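# Insert asset tag into top server's empty slot

## Task

Take the labelled information tag and slide it into the vacant tag slot of the uppermost of the five servers (which sit above a UPS in the rack), with the long printed asset label facing upward and the blue end pointing outward, and press it until it is fully seated. No other server's vacant slot may end up with a tag in it. The rack is free-standing: tipping it beyond a slight amount counts as failure, it must finish in its original position, and heavy pushing or pulling on it is penalised.

## Robot and tools

Robot: two six-joint arms, left_arm (left five-finger hand) and right_arm (right hand, mirror image). Base positions in the scene frame: left_arm (-0.068, +0.491, 0) m, right_arm (-0.033, -0.490, 0) m, both nearly unrotated. A camera stand sits behind them.

Frames: the scene frame has its origin at table height midway between the arms, +z up, +x out over the table, left_arm toward +y. Each arm reports its hand poses, velocities and Hand target in its own base frame, and offsets are applied along that base's axes, with rotation about the Hand target position. The hand point is 0.15 m out from the wrist flange along the fingers and 0.05 m in front of the palm. Its +z runs along straight fingers, +y leaves the palm, +x crosses the palm away from the thumb on the right hand (toward the thumb on the left). Fingers reach 0.06 to 0.07 m beyond the point; a wrist bracket on the little-finger side can collide with things.

execute_actions(actions, cameras): actions is a list of actions; each action is up to 15 rows, one per 1/30 s step, and a short action repeats its final row. Each row is one flat list of 28 numbers in [-1, 1] covering both arms: left dx, dy, dz, rx, ry, rz, then left little, ring, middle, index, thumb_bend, thumb_turn, force_limit, speed, then the same 14 for the right arm. The six pose numbers are an offset, not a pose: every row of an action counts from that arm's Hand target as it stood when the action began, so repeating an offset moves further. Scale 1.0 = 0.6 m or 180 degrees; rx, ry, rz form one rotation vector. Six zeros re-command the current Hand target. Finger numbers are absolute targets: -1 open/straight, +1 closed; thumb_turn -1 beside palm, +1 opposite the fingers. force_limit maps -1..+1 to about 0..10 N (0..15 N on the two thumb motors); speed rises to full at +0.48. Gripper numbers never mean 'unchanged': resend the last row's eight values to keep a hand as is. An empty actions list returns camera images.

move(target, speed, blend, stop_force, zero, blocking, cameras): target is one 28-number row, or a list of up to 15 such rows, with the same layout and scale; every row is an offset from the Hand targets at the move's start, not from the previous row. speed is path top speed in m/s, 0.002 to 3.6 (default 0.25), turning at up to twice that in rad/s; one value or one per target. blend (m) rounds corners in a list; 0 stops at each. stop_force (N, 3 to 120, both arms) ends an arm's path on a push against its travel; don't rely on it for light contacts or while the hand rotates, and omit it when backing off a contact. zero (with stop_force) chooses whether to re-zero the sensor first. blocking=false returns early while the move continues. The result adds a 'move:' line such as done, off_target, moving, held or fault, plus limits like paced or held.

wait(seconds 0 to 10) lets time pass with commands held. stop brakes a running move. zoom_image(camera, region [x0, y0, x1, y1] pixels, at most 504 each way) magnifies the newest image of cam_head_left, cam_head_right, cam_high (896x504) or cam_left_wrist, cam_right_wrist (672x504, fisheye). show_instructions shows reference pages. zero_wrist_force(arm: left_arm or right_arm) tares that wrist sensor. finished_scene ends the attempt irreversibly.

Results: end_effector_position (m) and end_effector_quat_wxyz in the arm's base frame, velocities, Hand target (the last commanded, orientation-clipped pose; the next offsets count from it, and the hand often rests slightly short of it), joint positions and torques, Wrist force and Wrist torque along the hand's own axes with a peak line, and per-motor hand_measured, hand_stopped_by (moving, target, force, stalled, fault) and hand_load_n (positive when pushed open; near 0 when a grip is lost). Joint velocities may read 'within noise'. MOTOR HOT appears at 70 °C; at 85 °C the arm brakes for 30 to 60 s.

Behaviour: orientation commands are clipped to 32 degrees from the measured orientation per step. Arms are stiff, so a target slightly past a firm contact can trigger a fault: about 150 N net force, or joint contact torque of 141 N m on the first three joints and 26.3 N m on wrists, freezes the arm for 10 s. Faster moves hit harder and overshoot. A clearance check blocks commands bringing the arms together, but fingers can still collide; squeezing the other hand counts as a press between arms. Avoid paths passing near an arm's own base. The hand grips objects about 0.035 to 0.065 m thick with the thumb turned in front; close slowly (speed at or below -0.94) for gentle grips; raise force_limit with a new, more closed target to squeeze harder.

Cautions for this job: the tag must not drop or leave the table. The rack is loose, so insert the tag gently at low speed, don't lean on or drag the rack, and check with cameras that it stays upright and in place and that only the top server's slot receives the tag.

Each tool is called after "Call:" as name(argument=value, ...) on one line, values as JSON.

Reference images:

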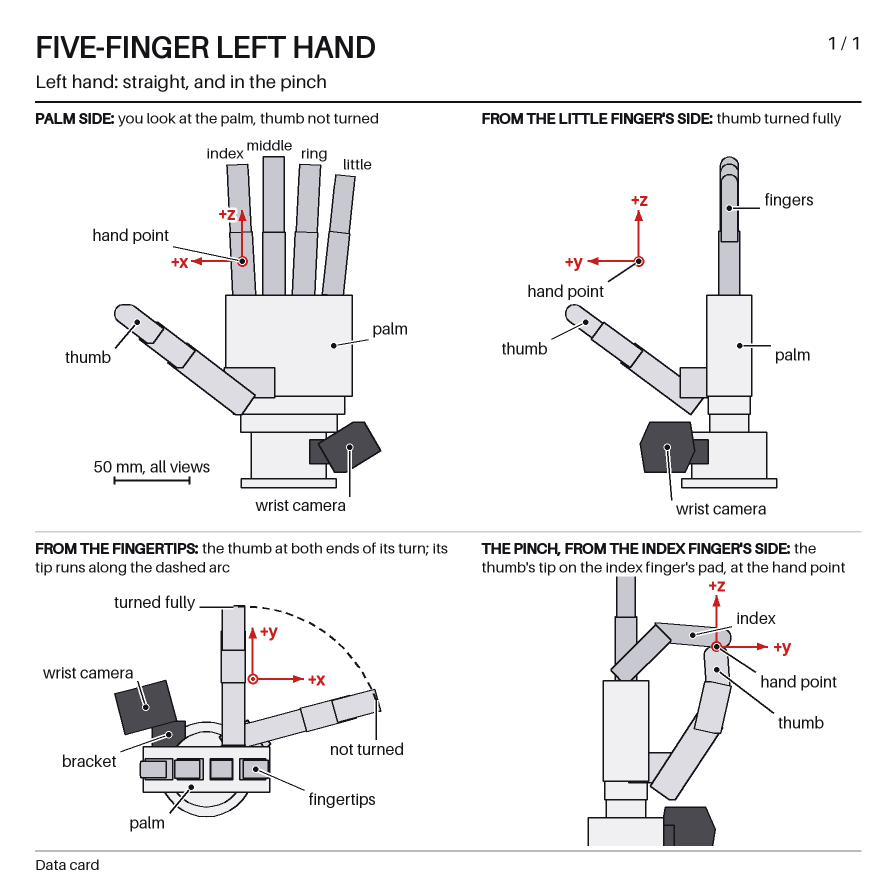

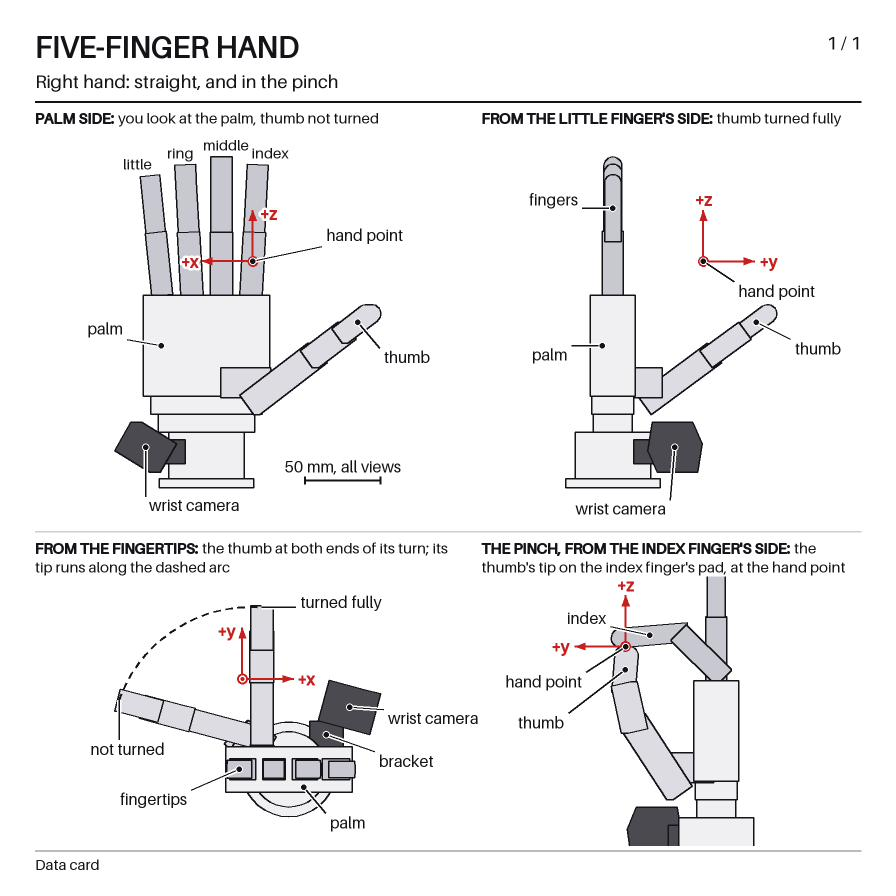

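## Session

Call:
execute_actions(actions=[])

Scene clock: 0.00 s.
left_arm: end_effector_position=(+0.8567, -0.0465, +0.1521) hand_measured=(-1.000, -1.000, -1.000, -1.000, -1.000, -1.000) hand_load_n=(+0.0, +0.0, -0.5, +0.0, +0.0, +0.0) hand_stopped_by=(target, target, target, target, target, target) hand_force_limit=0.00 hand_speed=-0.80 end_effector_quat_wxyz=(+0.430, +0.501, +0.737, +0.145) | right_arm: end_effector_position=(+0.8054, +0.1286, +0.2942) hand_measured=(-1.000, -1.000, -1.000, -1.000, -1.000, -1.000) hand_load_n=(+0.0, +0.0, +0.0, +0.0, +0.0, +0.0) hand_stopped_by=(target, target, target, target, target, target) hand_force_limit=0.00 hand_speed=-0.80 end_effector_quat_wxyz=(+0.358, -0.093, +0.885, -0.284)
Joint positions: left_arm=[3.282 -2.359 -1.063 2.751 -1.24 -0.397] | right_arm=[0.071 -0.787 0.616 0.9 2.075 -1.939]
Joint velocities: within noise
Joint torques (N m): no reading
Motor temperatures (°C): left_arm=[37 34 35 34 30 42] | right_arm=[33 35 41 31 35 34]
Wrist force (N): no reading
Wrist torque (N m): no reading
Wrist force, peak (N): no reading
Hand target: left_arm +0.8567, -0.0465, +0.1521; +0.430, +0.501, +0.737, +0.145 | right_arm +0.8054, +0.1286, +0.2942; +0.358, -0.093, +0.885, -0.284

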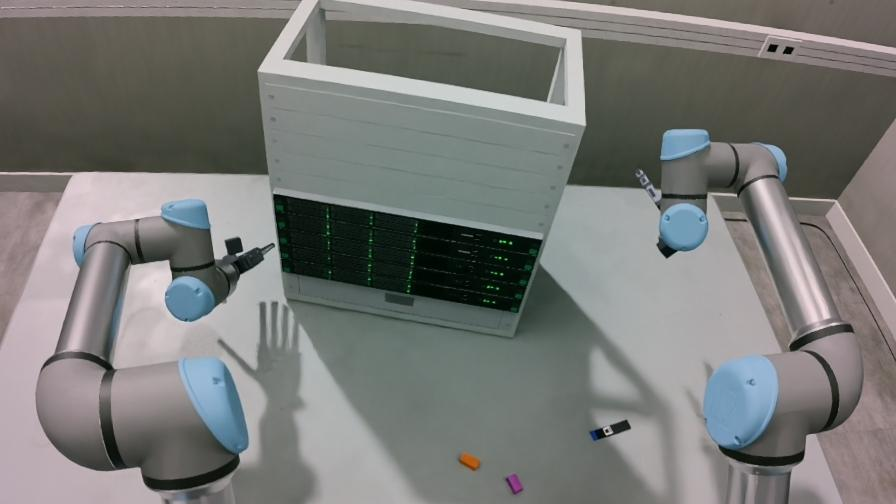

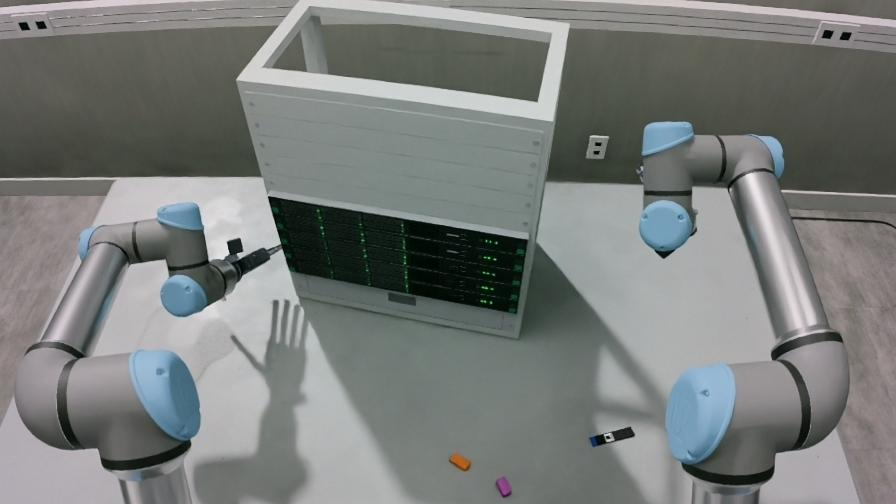

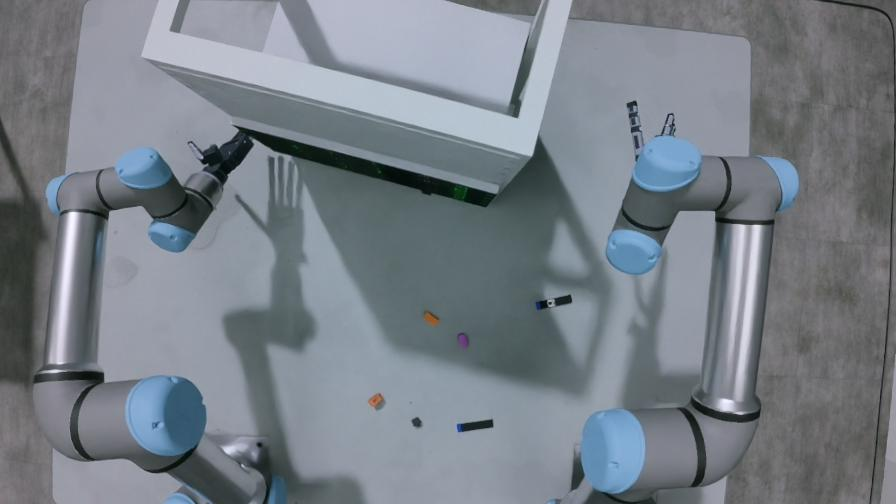

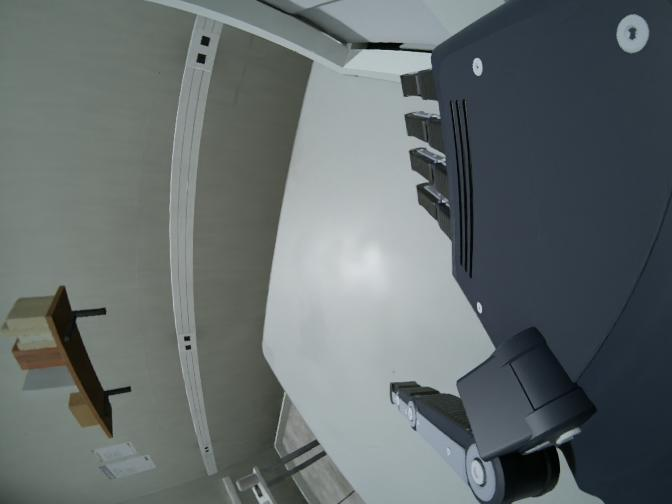

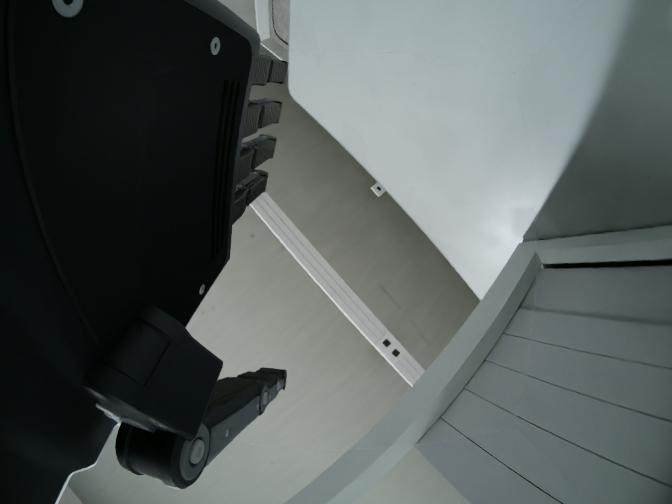

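Call:
zoom_image(camera="cam_head_left", region=[440, 400, 660, 504])

Call:
zoom_image(camera="cam_high", region=[340, 280, 600, 450])

Call:
zoom_image(camera="cam_head_left", region=[260, 180, 420, 310])

Call:
zoom_image(camera="cam_head_right", region=[390, 210, 550, 340])

Call:
zoom_image(camera="cam_head_right", region=[260, 180, 420, 310])

Scaled by 2.291.

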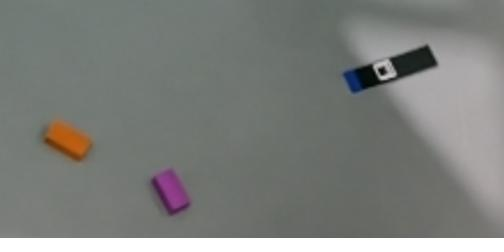

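Scaled by 1.938.

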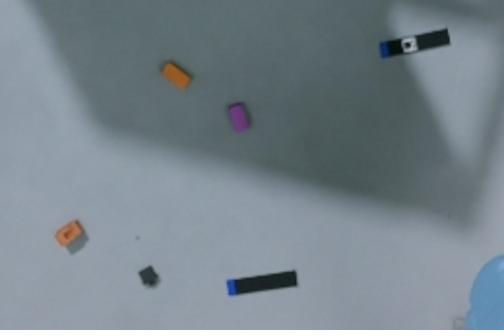

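Scaled by 3.150.

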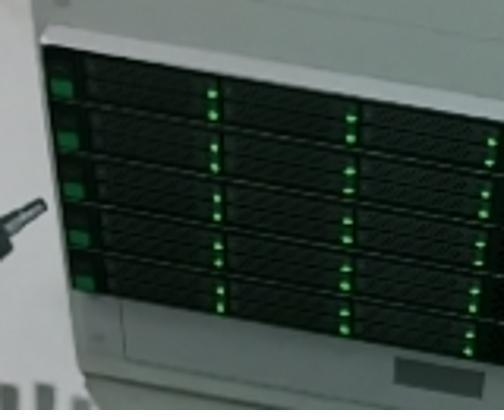

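Scaled by 3.150.

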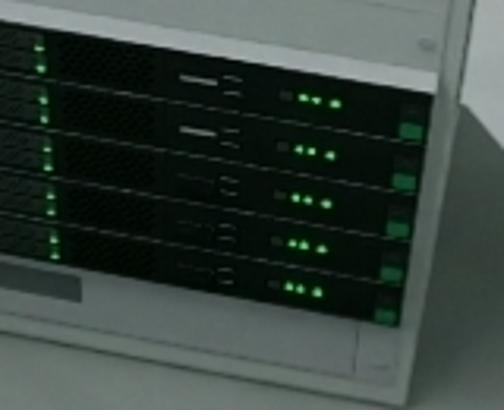

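Scaled by 3.150.

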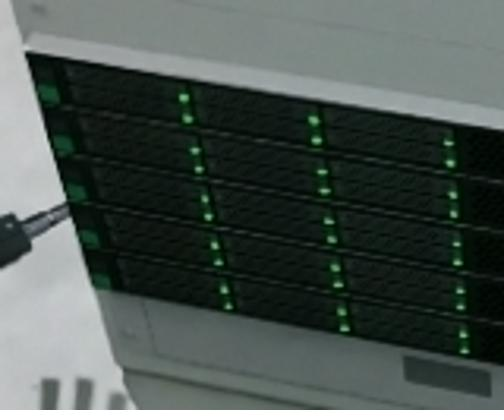

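Call:
zoom_image(camera="cam_high", region=[370, 140, 520, 230])

Call:
zoom_image(camera="cam_head_right", region=[430, 220, 500, 260])

Call:
zoom_image(camera="cam_head_left", region=[440, 215, 540, 275])

Scaled by 3.360.

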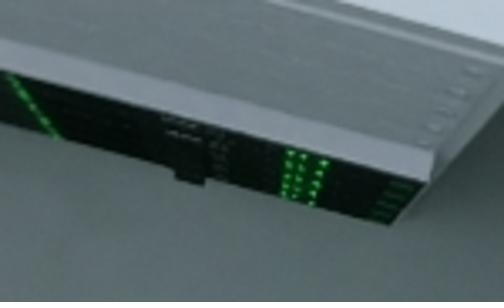

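Scaled by 7.200.

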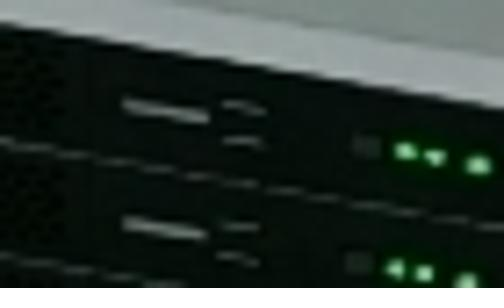

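Scaled by 5.040.

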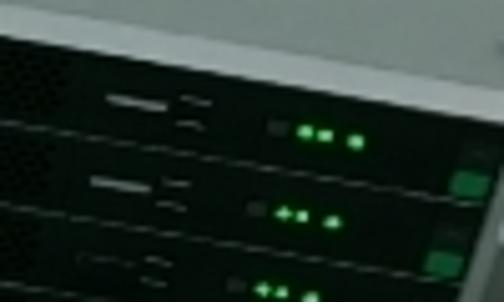

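Call:
move(target=[0,0,0,0,0,0,-1,-1,-1,-1,-1,-1,0,-0.8,-0.632,-0.05,-0.29,-0.1342,0.178,0.362,-1,-1,-1,-1,-1,-1,0,-0.8], cameras=["cam_right_wrist","cam_high"])

Scene clock: 108.93 s.
left_arm: end_effector_position=(+0.8567, -0.0465, +0.1521) hand_measured=(-1.000, -1.000, -1.000, -1.000, -1.000, -1.000) hand_load_n=(+0.0, +0.0, +0.5, +0.0, +0.0, +0.0) hand_stopped_by=(target, target, target, target, target, target) hand_force_limit=0.00 hand_speed=-0.80 end_effector_quat_wxyz=(+0.430, +0.501, +0.737, +0.145) | right_arm: end_effector_position=(+0.4263, +0.0986, +0.1202) hand_measured=(-1.000, -1.000, -1.000, -1.000, -1.000, -1.000) hand_load_n=(+0.0, +0.0, +0.0, +0.0, +0.0, +0.0) hand_stopped_by=(target, target, target, target, target, target) hand_force_limit=0.00 hand_speed=-0.80 end_effector_quat_wxyz=(-0.183, +0.683, -0.683, +0.183)
Joint positions: left_arm=[3.282 -2.359 -1.063 2.751 -1.24 -0.397] | right_arm=[-0.19 -1.416 1.853 0.618 1.476 -3.307]
Joint torques (N m): left_arm=[1.41 46.1 18.21 -0.42 0.21 -0.08] | right_arm=[-10.64 -32.89 -3.19 0.1 -2.6 -2.35]
Wrist force (N): left_arm=[0.1 -0.1 0.1] | right_arm=[-1.0 -0.2 0.4]
Wrist torque (N m): left_arm=[-0.01 -0.02 0.01] | right_arm=[-0.11 0.08 -0.15]
Wrist force, peak (N): left_arm=[0.0 -0.3 0.4] | right_arm=[-1.5 0.3 0.2]
Hand target: left_arm +0.8567, -0.0465, +0.1521; +0.430, +0.501, +0.737, +0.145 | right_arm +0.4262, +0.0986, +0.1202; -0.183, +0.683, -0.683, +0.183
Off the commanded pose: left_arm 0.000 m, 0 deg | right_arm 0.000 m, 0 deg.
move: done
camera_calibration:
cam_right_wrist: T_world_to_cam=[[-0.811321, -0.31366, -0.49333, 0.439265], [-0.507377, 0.796983, 0.327699, 0.0910746], [0.29039, 0.516173, -0.805754, 0.0347437], [0, 0, 0, 1]] pos_world=[0.392505, 0.0472613, 0.214852]
Images, in order (width x height): cam_high 896x504, cam_right_wrist 672x504.

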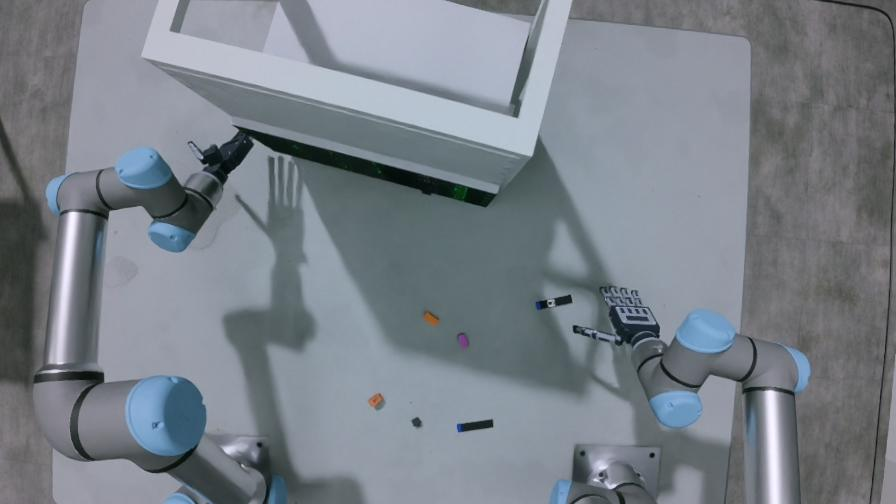

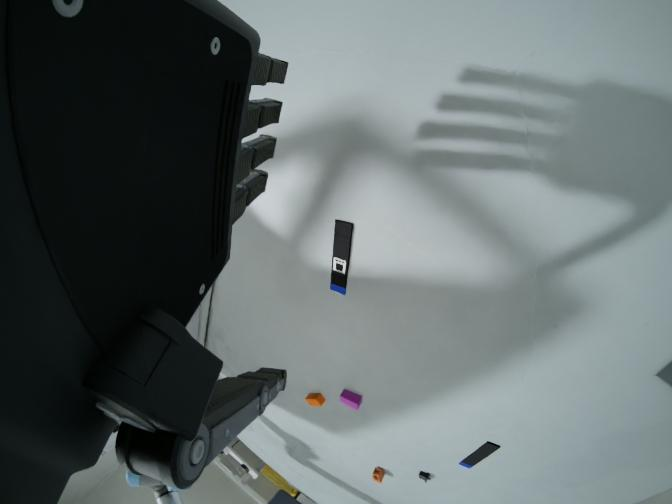

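Call:
zoom_image(camera="cam_right_wrist", region=[310, 205, 380, 305])

Call:
zoom_image(camera="cam_right_wrist", region=[440, 425, 520, 485])

Scaled by 5.040 from the camera's 672x504 image, which has a finer 960x720 frame.

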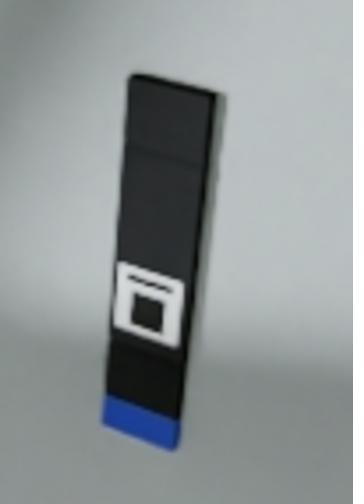

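Scaled by 6.300 from the camera's 672x504 image, which has a finer 960x720 frame.

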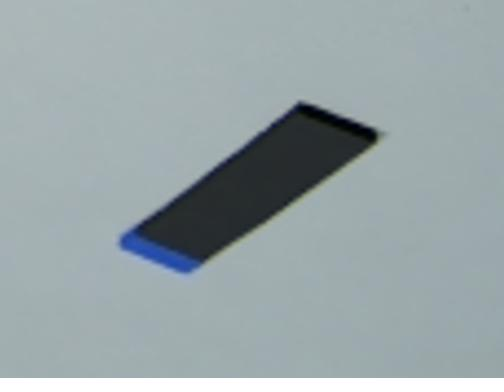

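Call:
move(target=[0,0,0,0,0,0,-1,-1,-1,-1,-1,-1,0,-0.8,0.0615,0.169,0.217,-0.1177,-0.0179,-0.8955,1,1,0.25,0.25,-1,1,-0.5,0], speed=0.4, cameras=["cam_right_wrist","cam_high","cam_head_right"])

Scene clock: 197.00 s.
left_arm: end_effector_position=(+0.8567, -0.0465, +0.1521) hand_measured=(-1.000, -1.000, -1.000, -1.000, -1.000, -1.000) hand_load_n=(+0.0, +0.0, +0.0, +0.0, +0.0, +0.0) hand_stopped_by=(target, target, target, target, target, target) hand_force_limit=0.00 hand_speed=-0.80 end_effector_quat_wxyz=(+0.430, +0.501, +0.737, +0.145) | right_arm: end_effector_position=(+0.4631, +0.2000, +0.2504) hand_measured=(+1.000, +1.000, +0.250, +0.250, -1.000, +1.000) hand_load_n=(+0.0, +0.0, +0.0, +0.0, +0.0, +0.0) hand_stopped_by=(target, target, target, target, target, target) hand_force_limit=-0.50 hand_speed=0.00 end_effector_quat_wxyz=(-0.226, +0.546, +0.745, -0.308)
Joint positions: left_arm=[3.282 -2.359 -1.063 2.751 -1.24 -0.397] | right_arm=[0.225 -0.755 0.893 2.216 1.628 -0.058]
Joint torques (N m): left_arm=[1.4 46.75 19.19 -0.39 -0.05 0.05] | right_arm=[-10.78 -41.65 -28.05 4.17 -2.36 2.26]
Wrist force (N): left_arm=[0.2 -0.1 -0.1] | right_arm=[-1.2 0.5 0.6]
Wrist torque (N m): left_arm=[0.00 -0.03 0.02] | right_arm=[0.07 0.13 -0.21]
Wrist force, peak (N): left_arm=[-0.2 0.0 0.6] | right_arm=[-2.0 0.8 0.4]
Hand target: left_arm +0.8567, -0.0465, +0.1521; +0.430, +0.501, +0.737, +0.145 | right_arm +0.4631, +0.2000, +0.2504; -0.226, +0.546, +0.745, -0.308
Off the commanded pose: left_arm 0.000 m, 0 deg | right_arm 0.000 m, 0 deg.
move: done
camera_calibration:
cam_right_wrist: T_world_to_cam=[[0.531088, 0.497422, -0.685942, -0.170532], [0.788424, -0.586647, 0.185018, -0.301301], [-0.310374, -0.639075, -0.703741, 0.56033], [0, 0, 0, 1]] pos_world=[0.502033, 0.266161, 0.333099]
Images, in order (width x height): cam_head_right 896x504, cam_high 896x504, cam_right_wrist 672x504.

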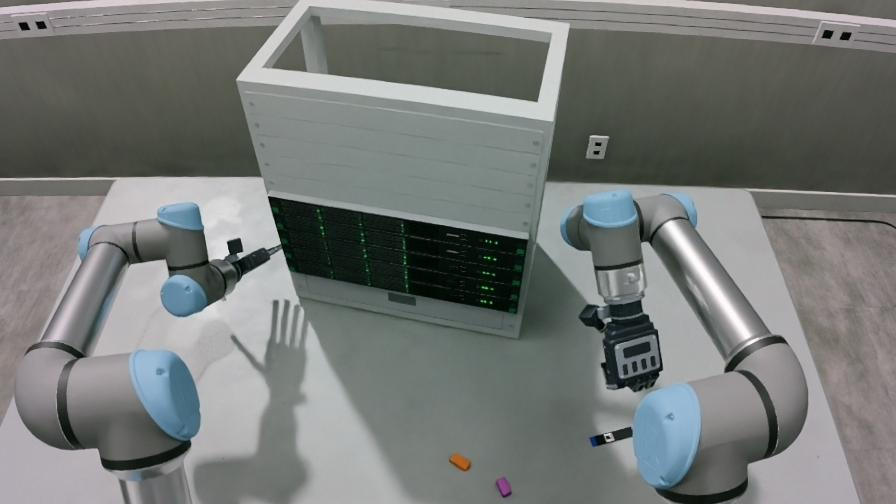

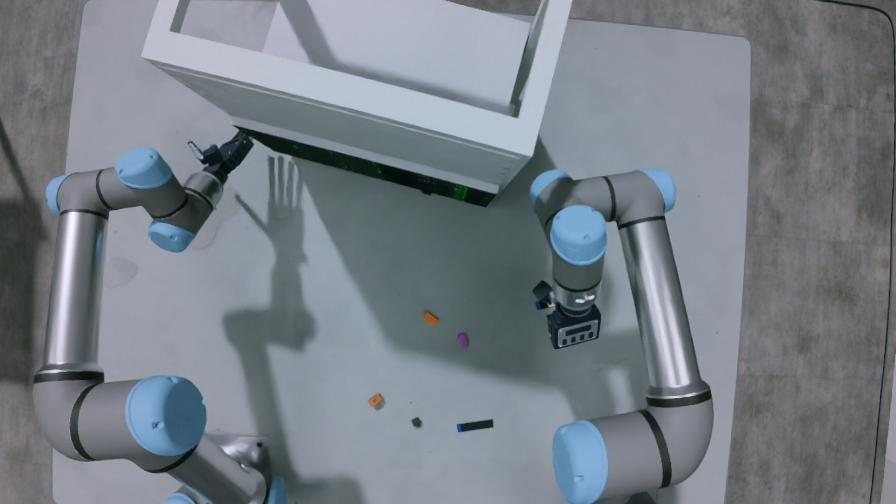

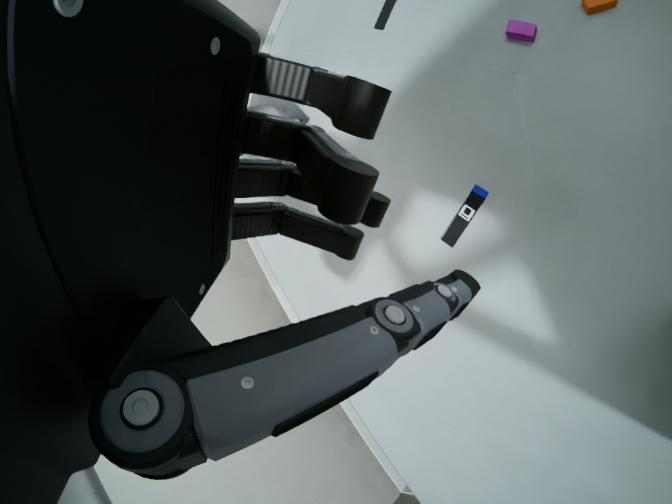

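Call:
move(target=[0,0,0,0,0,0,-1,-1,-1,-1,-1,-1,0,-0.8,0,-0.006,-0.283,0,0,0,1,1,0.25,0.25,-1,1,-0.5,0], speed=0.2, cameras=["cam_right_wrist","cam_head_right"])

Scene clock: 210.33 s.
left_arm: end_effector_position=(+0.8567, -0.0465, +0.1521) hand_measured=(-1.000, -1.000, -1.000, -1.000, -1.000, -1.000) hand_load_n=(+0.0, +0.0, +0.0, +0.0, +0.0, +0.0) hand_stopped_by=(target, target, target, target, target, target) hand_force_limit=0.00 hand_speed=-0.80 end_effector_quat_wxyz=(+0.430, +0.501, +0.737, +0.145) | right_arm: end_effector_position=(+0.4631, +0.1964, +0.0807) hand_measured=(+1.000, +1.000, +0.250, +0.250, -1.000, +1.000) hand_load_n=(+0.0, +0.0, -0.5, +0.0, +0.0, +0.0) hand_stopped_by=(target, target, target, target, target, target) hand_force_limit=-0.50 hand_speed=0.00 end_effector_quat_wxyz=(-0.226, +0.546, +0.745, -0.308)
Joint positions: left_arm=[3.282 -2.359 -1.063 2.751 -1.24 -0.397] | right_arm=[0.219 -0.616 1.086 1.883 1.632 -0.062]
Joint torques (N m): left_arm=[0 47.08 18.73 -0.32 -0.26 0.04] | right_arm=[-11.67 -44.66 -3.4 1.86 2.62 -2.51]
Wrist force (N): left_arm=[0.0 -0.3 0.3] | right_arm=[-1.0 0.9 0.6]
Wrist torque (N m): left_arm=[-0.05 0.00 0.01] | right_arm=[0.11 0.10 -0.09]
Wrist force, peak (N): left_arm=[0.2 -0.2 0.4] | right_arm=[-1.2 1.8 1.2]
Hand target: left_arm +0.8567, -0.0465, +0.1521; +0.430, +0.501, +0.737, +0.145 | right_arm +0.4631, +0.1964, +0.0806; -0.226, +0.546, +0.745, -0.308
Off the commanded pose: left_arm 0.000 m, 0 deg | right_arm 0.000 m, 0 deg.
move: done
camera_calibration:
cam_right_wrist: T_world_to_cam=[[0.531153, 0.497328, -0.68596, -0.28515], [0.788346, -0.586748, 0.185034, -0.271952], [-0.310463, -0.639055, -0.703719, 0.43864], [0, 0, 0, 1]] pos_world=[0.502032, 0.262561, 0.163399]
Images, in order (width x height): cam_head_right 896x504, cam_right_wrist 672x504.

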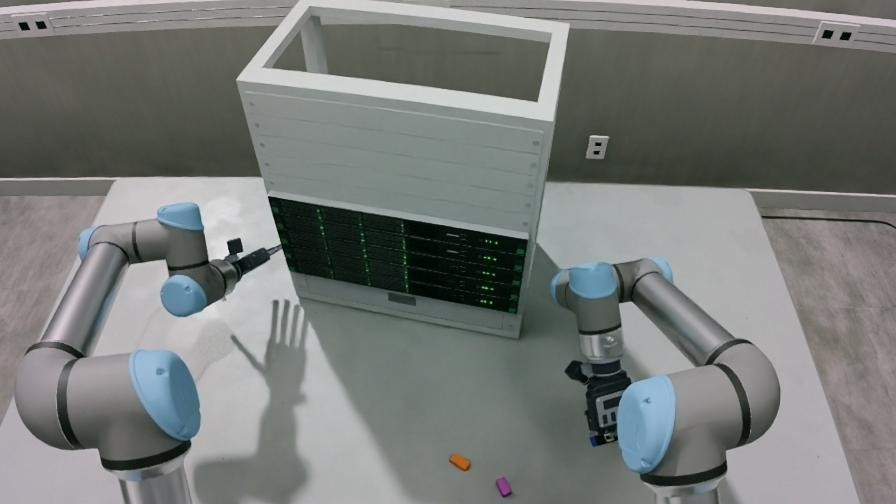

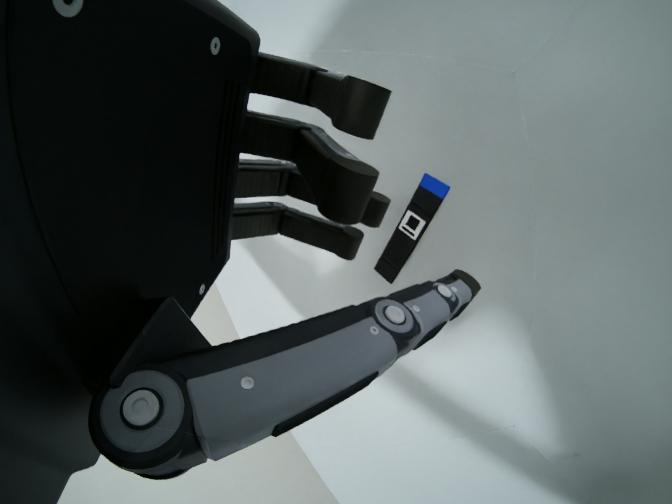

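Call:
zoom_image(camera="cam_right_wrist", region=[350, 160, 480, 300])

Scaled by 3.600 from the camera's 672x504 image, which has a finer 960x720 frame.

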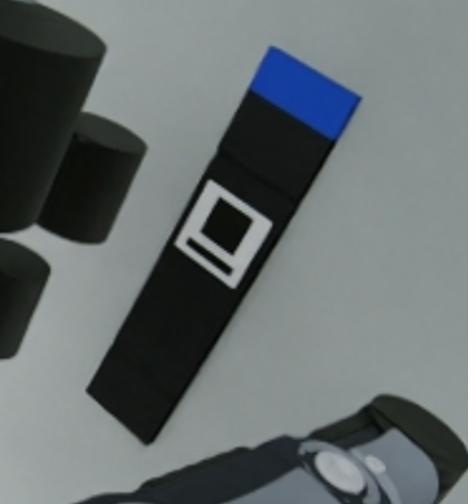

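Call:
move(target=[0,0,0,0,0,0,-1,-1,-1,-1,-1,-1,0,-0.8,-0.0263,-0.0138,-0.0667,0,0,0,1,1,0.25,0.25,-1,1,-0.5,0], speed=0.15, cameras=["cam_right_wrist","cam_head_left","cam_head_right"])

Scene clock: 223.57 s.
left_arm: end_effector_position=(+0.8567, -0.0465, +0.1521) hand_measured=(-1.000, -1.000, -1.000, -1.000, -1.000, -1.000) hand_load_n=(+0.0, +0.0, +0.0, +0.0, +0.0, +0.0) hand_stopped_by=(target, target, target, target, target, target) hand_force_limit=0.00 hand_speed=-0.80 end_effector_quat_wxyz=(+0.430, +0.501, +0.737, +0.145) | right_arm: end_effector_position=(+0.4474, +0.1882, +0.0407) hand_measured=(+1.000, +1.000, +0.250, +0.250, -1.000, +1.000) hand_load_n=(+0.0, +0.0, +0.0, +0.0, +0.0, +0.0) hand_stopped_by=(target, target, target, target, target, target) hand_force_limit=-0.50 hand_speed=0.00 end_effector_quat_wxyz=(-0.226, +0.546, +0.745, -0.308) end_effector_velocity=(+0.000, +0.000, -0.001) end_effector_angular_velocity=(+0.000, -0.004, -0.001)
Joint positions: left_arm=[3.282 -2.359 -1.063 2.751 -1.24 -0.397] | right_arm=[0.212 -0.604 1.182 1.776 1.638 -0.067]
Joint velocities: left_arm=[within noise] | right_arm=[0 0 0.001 -0.005 0 0.002]
Joint torques (N m): left_arm=[0.86 47.72 19.72 -0.27 -0.37 0.07] | right_arm=[-10.27 -42.67 -3.58 1.5 2.62 -2.37]
Wrist force (N): left_arm=[-0.1 -0.2 -0.1] | right_arm=[-1.4 0.7 0.2]
Wrist torque (N m): left_arm=[-0.02 0.00 0.00] | right_arm=[0.12 0.16 -0.15]
Wrist force, peak (N): left_arm=[0.3 -0.2 0.4] | right_arm=[-1.6 1.0 0.8]
Hand target: left_arm +0.8567, -0.0465, +0.1521; +0.430, +0.501, +0.737, +0.145 | right_arm +0.4474, +0.1881, +0.0406; -0.226, +0.546, +0.745, -0.308
Off the commanded pose: left_arm 0.000 m, 0 deg | right_arm 0.000 m, 0 deg.
move: done
camera_calibration:
cam_right_wrist: T_world_to_cam=[[0.531153, 0.497328, -0.68596, -0.300121], [0.788346, -0.586748, 0.185034, -0.257044], [-0.310463, -0.639055, -0.703719, 0.400313], [0, 0, 0, 1]] pos_world=[0.486332, 0.254261, 0.123399]
Images, in order (width x height): cam_head_left 896x504, cam_head_right 896x504, cam_right_wrist 672x504.

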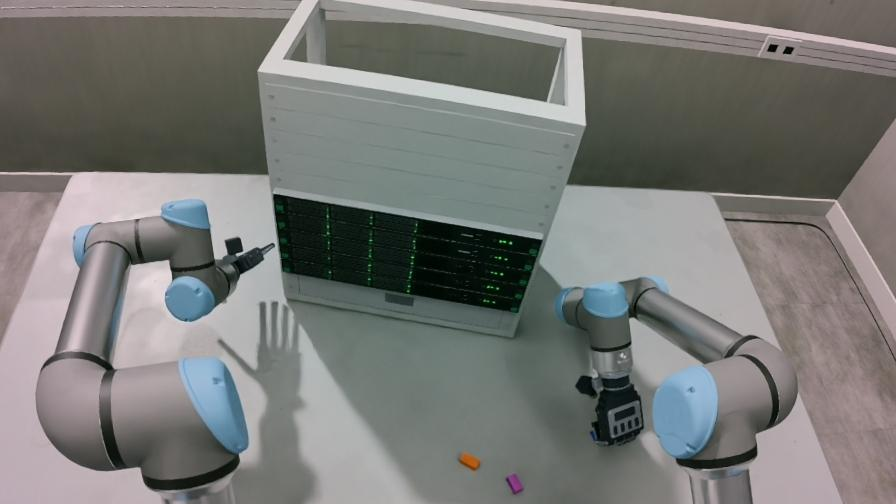

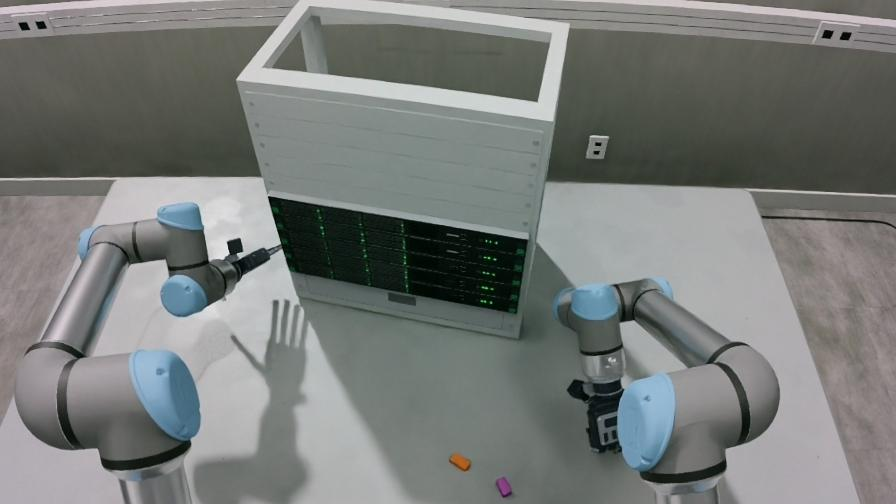

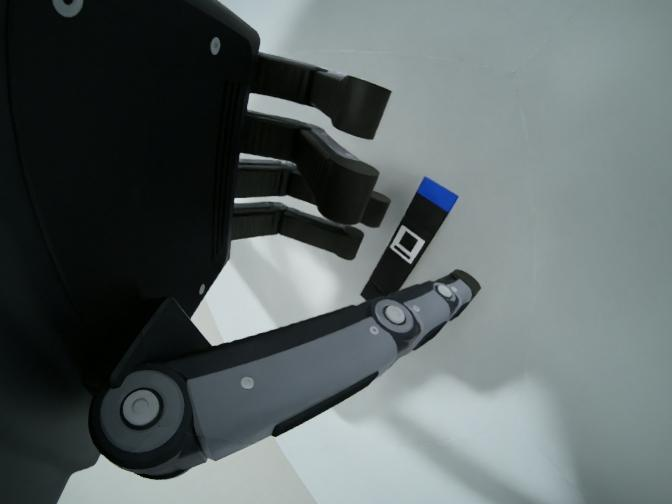

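Call:
move(target=[0,0,0,0,0,0,-1,-1,-1,-1,-1,-1,0,-0.8,0,0,-0.025,0,0,0,1,1,0.25,0.25,-0.75,1,-0.5,0], speed=0.1, cameras=["cam_right_wrist"])

Call:
move(target=[0,0,0,0,0,0,-1,-1,-1,-1,-1,-1,0,-0.8,0,0,-0.035,0,0,0,1,1,0.25,0.25,-0.75,1,-0.5,0], speed=0.015, stop_force=4, cameras=["cam_right_wrist"])

Scene clock: 238.73 s.
left_arm: end_effector_position=(+0.8567, -0.0465, +0.1521) hand_measured=(-1.000, -1.000, -1.000, -1.000, -1.000, -1.000) hand_load_n=(+0.0, +0.0, +0.0, +0.0, +0.0, +0.0) hand_stopped_by=(target, target, target, target, target, target) hand_force_limit=0.00 hand_speed=-0.80 end_effector_quat_wxyz=(+0.430, +0.501, +0.737, +0.145) | right_arm: end_effector_position=(+0.4474, +0.1881, +0.0257) hand_measured=(+1.000, +1.000, +0.250, +0.250, -0.750, +1.000) hand_load_n=(+0.0, +0.0, +0.0, +0.0, +0.0, +0.0) hand_stopped_by=(target, target, target, target, target, target) hand_force_limit=-0.50 hand_speed=0.00 end_effector_quat_wxyz=(-0.226, +0.546, +0.745, -0.308)
Joint positions: left_arm=[3.282 -2.359 -1.063 2.751 -1.24 -0.397] | right_arm=[0.212 -0.583 1.184 1.753 1.638 -0.067]
Joint torques (N m): left_arm=[0.73 46.62 18.77 -0.3 -0.46 0.06] | right_arm=[-11.19 -43.23 -2.81 1.5 2.64 -2.47]
Wrist force (N): left_arm=[0.1 -0.1 0.4] | right_arm=[-1.3 1.0 0.4]
Wrist torque (N m): left_arm=[-0.03 0.00 0.00] | right_arm=[0.15 0.16 -0.14]
Wrist force, peak (N): left_arm=[-0.1 -0.5 0.2] | right_arm=[-1.5 0.9 0.2]
Hand target: left_arm +0.8567, -0.0465, +0.1521; +0.430, +0.501, +0.737, +0.145 | right_arm +0.4474, +0.1881, +0.0256; -0.226, +0.546, +0.745, -0.308
Off the commanded pose: left_arm 0.000 m, 0 deg | right_arm 0.000 m, 0 deg.
move: done
camera_calibration:
cam_right_wrist: T_world_to_cam=[[0.531153, 0.497328, -0.68596, -0.310357], [0.788346, -0.586748, 0.185034, -0.254189], [-0.310463, -0.639055, -0.703719, 0.389726], [0, 0, 0, 1]] pos_world=[0.486232, 0.254261, 0.108399]
Images, in order (width x height): cam_right_wrist 672x504.

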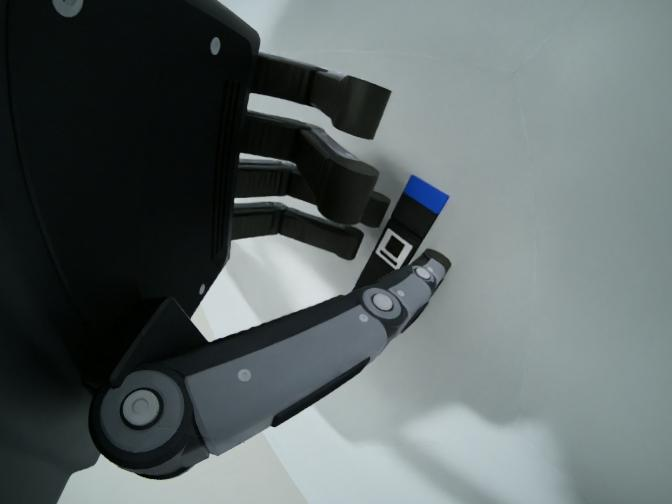

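Scene clock: 240.37 s.
left_arm: end_effector_position=(+0.8567, -0.0465, +0.1521) hand_measured=(-1.000, -1.000, -1.000, -1.000, -1.000, -1.000) hand_load_n=(+0.0, +0.0, +0.0, +0.0, +0.0, +0.0) hand_stopped_by=(target, target, target, target, target, target) hand_force_limit=0.00 hand_speed=-0.80 end_effector_quat_wxyz=(+0.430, +0.501, +0.737, +0.145) | right_arm: end_effector_position=(+0.4473, +0.1881, +0.0169) hand_measured=(+1.000, +1.000, +0.250, +0.250, -0.750, +1.000) hand_load_n=(+0.0, +0.0, +0.0, +0.0, +0.0, +0.0) hand_stopped_by=(target, target, target, target, target, target) hand_force_limit=-0.50 hand_speed=0.00 end_effector_quat_wxyz=(-0.226, +0.546, +0.745, -0.309)
Joint positions: left_arm=[3.282 -2.359 -1.063 2.751 -1.24 -0.397] | right_arm=[0.212 -0.57 1.184 1.74 1.638 -0.067]
Joint torques (N m): left_arm=[1.43 46.86 19.04 -0.28 -0.47 0.09] | right_arm=[-10.68 -60.49 -16.3 4.17 2.77 -2.42]
Wrist force (N): left_arm=[0.0 -0.2 0.3] | right_arm=[-1.1 0.7 0.2]
Wrist torque (N m): left_arm=[-0.05 0.01 0.00] | right_arm=[0.13 0.13 -0.14]
Wrist force, peak (N): left_arm=[0.0 -0.4 0.3] | right_arm=[-1.2 -2.8 -1.9]
Hand target: left_arm +0.8567, -0.0465, +0.1521; +0.430, +0.501, +0.737, +0.145 | right_arm +0.4474, +0.1881, +0.0169; -0.226, +0.546, +0.745, -0.308 (not the last commanded pose)
Off the commanded pose: left_arm 0.000 m, 0 deg | right_arm 0.012 m, 0 deg.
move: contact (right_arm)
camera_calibration:
cam_right_wrist: T_world_to_cam=[[0.531041, 0.497366, -0.68602, -0.316343], [0.788386, -0.586739, 0.184894, -0.252569], [-0.310554, -0.639034, -0.703698, 0.38357], [0, 0, 0, 1]] pos_world=[0.486232, 0.254261, 0.0995984]
Images, in order (width x height): cam_right_wrist 672x504.

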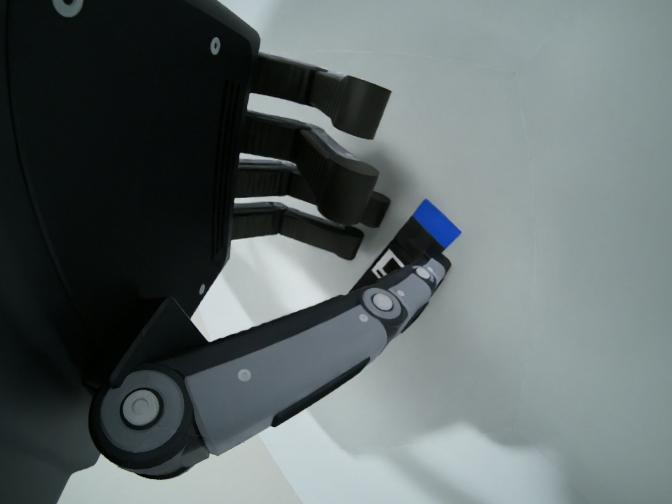

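Call:
move(target=[0,0,0,0,0,0,-1,-1,-1,-1,-1,-1,0,-0.8,0,0,0.04,0,0,0,1,1,0.25,0.25,-1,1,-0.5,0], speed=0.1, cameras=["cam_right_wrist"])

Call:
zoom_image(camera="cam_right_wrist", region=[310, 150, 490, 310])

Scene clock: 249.90 s.
left_arm: end_effector_position=(+0.8567, -0.0465, +0.1521) hand_measured=(-1.000, -1.000, -1.000, -1.000, -1.000, -1.000) hand_load_n=(+0.0, +0.0, +0.0, +0.0, +0.0, +0.0) hand_stopped_by=(target, target, target, target, target, target) hand_force_limit=0.00 hand_speed=-0.80 end_effector_quat_wxyz=(+0.430, +0.501, +0.737, +0.145) | right_arm: end_effector_position=(+0.4474, +0.1881, +0.0408) hand_measured=(+1.000, +1.000, +0.250, +0.250, -1.000, +1.000) hand_load_n=(+0.0, +0.0, +0.0, +0.0, +0.0, +0.0) hand_stopped_by=(target, target, target, target, target, target) hand_force_limit=-0.50 hand_speed=0.00 end_effector_quat_wxyz=(-0.226, +0.546, +0.745, -0.308)
Joint positions: left_arm=[3.282 -2.359 -1.063 2.751 -1.24 -0.397] | right_arm=[0.212 -0.605 1.182 1.776 1.638 -0.067]
Joint torques (N m): left_arm=[1.23 47.1 18.33 -0.23 -0.54 -0.02] | right_arm=[-9.46 -58.63 -24.24 4.12 2.55 -2.23]
Wrist force (N): left_arm=[0.1 -0.1 0.3] | right_arm=[-1.3 0.8 0.3]
Wrist torque (N m): left_arm=[-0.03 -0.01 0.01] | right_arm=[0.12 0.15 -0.15]
Wrist force, peak (N): left_arm=[-0.1 -0.5 0.2] | right_arm=[-1.5 0.8 0.4]
Hand target: left_arm +0.8567, -0.0465, +0.1521; +0.430, +0.501, +0.737, +0.145 | right_arm +0.4474, +0.1881, +0.0409; -0.226, +0.546, +0.745, -0.308
Off the commanded pose: left_arm 0.000 m, 0 deg | right_arm 0.000 m, 0 deg.
move: done
camera_calibration:
cam_right_wrist: T_world_to_cam=[[0.531041, 0.497366, -0.68602, -0.299947], [0.788386, -0.586739, 0.184894, -0.256988], [-0.310554, -0.639034, -0.703698, 0.400389], [0, 0, 0, 1]] pos_world=[0.486232, 0.254261, 0.123498]
Images, in order (width x height): cam_right_wrist 672x504.

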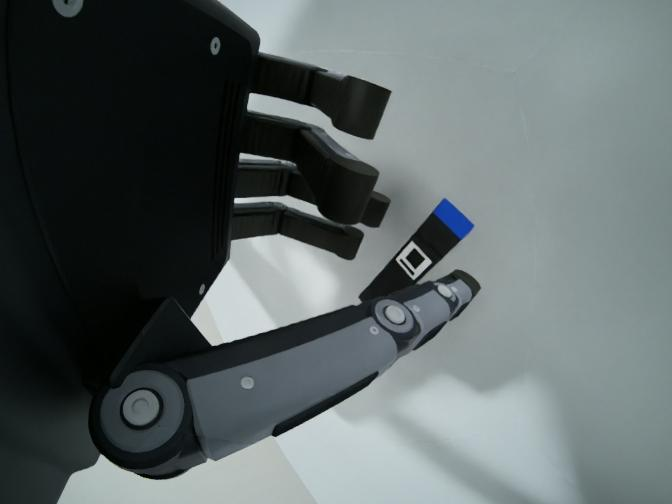

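Scaled by 2.800 from the camera's 672x504 image, which has a finer 960x720 frame.

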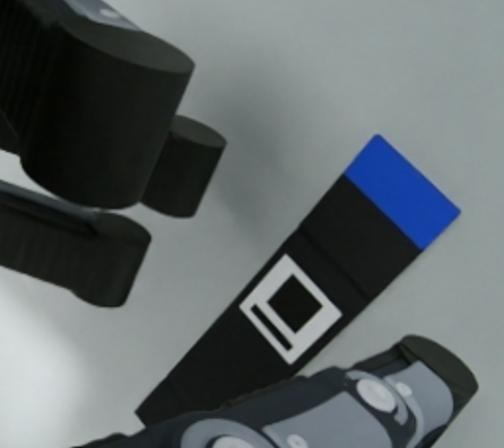

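Call:
move(target=[0,0,0,0,0,0,-1,-1,-1,-1,-1,-1,0,-0.8,0.0102,0,-0.018,0.0511,0.0108,-0.013,1,1,0.25,0.25,-1,1,-0.5,0], speed=0.15, cameras=["cam_right_wrist"])

Call:
zoom_image(camera="cam_right_wrist", region=[310, 150, 490, 310])

Scene clock: 320.43 s.
left_arm: end_effector_position=(+0.8567, -0.0465, +0.1521) hand_measured=(-1.000, -1.000, -1.000, -1.000, -1.000, -1.000) hand_load_n=(+0.0, +0.0, +0.0, +0.0, +0.0, +0.0) hand_stopped_by=(target, target, target, target, target, target) hand_force_limit=0.00 hand_speed=-0.80 end_effector_quat_wxyz=(+0.430, +0.501, +0.737, +0.145) | right_arm: end_effector_position=(+0.4535, +0.1881, +0.0301) hand_measured=(+1.000, +1.000, +0.250, +0.250, -1.000, +1.000) hand_load_n=(+0.0, +0.5, +0.0, +0.0, +0.0, +0.0) hand_stopped_by=(target, target, target, target, target, target) hand_force_limit=-0.50 hand_speed=0.00 end_effector_quat_wxyz=(-0.288, +0.536, +0.752, -0.252)
Joint positions: left_arm=[3.282 -2.359 -1.063 2.751 -1.24 -0.397] | right_arm=[0.141 -0.597 1.188 1.765 1.542 -0.204]
Joint torques (N m): left_arm=[0.71 47.66 19.26 -0.29 -0.77 -0.02] | right_arm=[-10.34 -42.14 -2.15 1.6 -2.23 -2.51]
Wrist force (N): left_arm=[-0.2 0.1 0.2] | right_arm=[-1.8 0.9 0.3]
Wrist torque (N m): left_arm=[0.00 0.03 -0.01] | right_arm=[0.15 0.20 -0.20]
Wrist force, peak (N): left_arm=[-0.3 -0.2 0.5] | right_arm=[-2.0 1.0 0.4]
Hand target: left_arm +0.8567, -0.0465, +0.1521; +0.430, +0.501, +0.737, +0.145 | right_arm +0.4535, +0.1881, +0.0301; -0.288, +0.536, +0.752, -0.252
Off the commanded pose: left_arm 0.000 m, 0 deg | right_arm 0.000 m, 0 deg.
move: done
camera_calibration:
cam_right_wrist: T_world_to_cam=[[0.531016, 0.580364, -0.617414, -0.328208], [0.767477, -0.638251, 0.0601294, -0.236967], [-0.359168, -0.50578, -0.784337, 0.394194], [0, 0, 0, 1]] pos_world=[0.497732, 0.238611, 0.12079]
Images, in order (width x height): cam_right_wrist 672x504.

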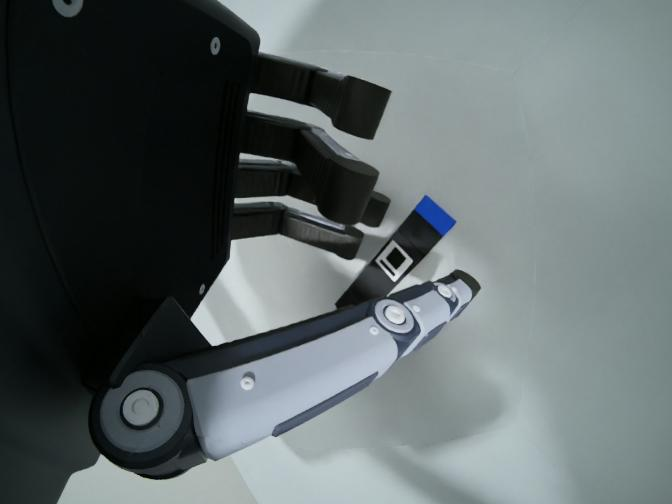

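Scaled by 2.800 from the camera's 672x504 image, which has a finer 960x720 frame.

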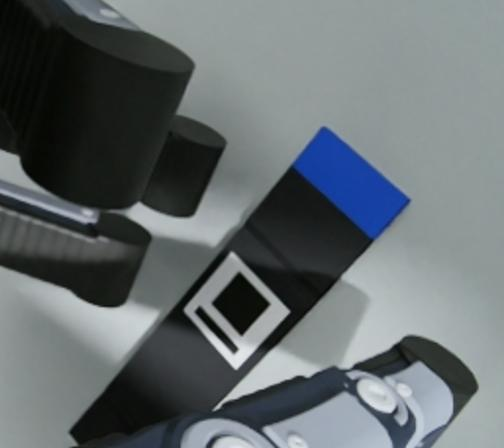

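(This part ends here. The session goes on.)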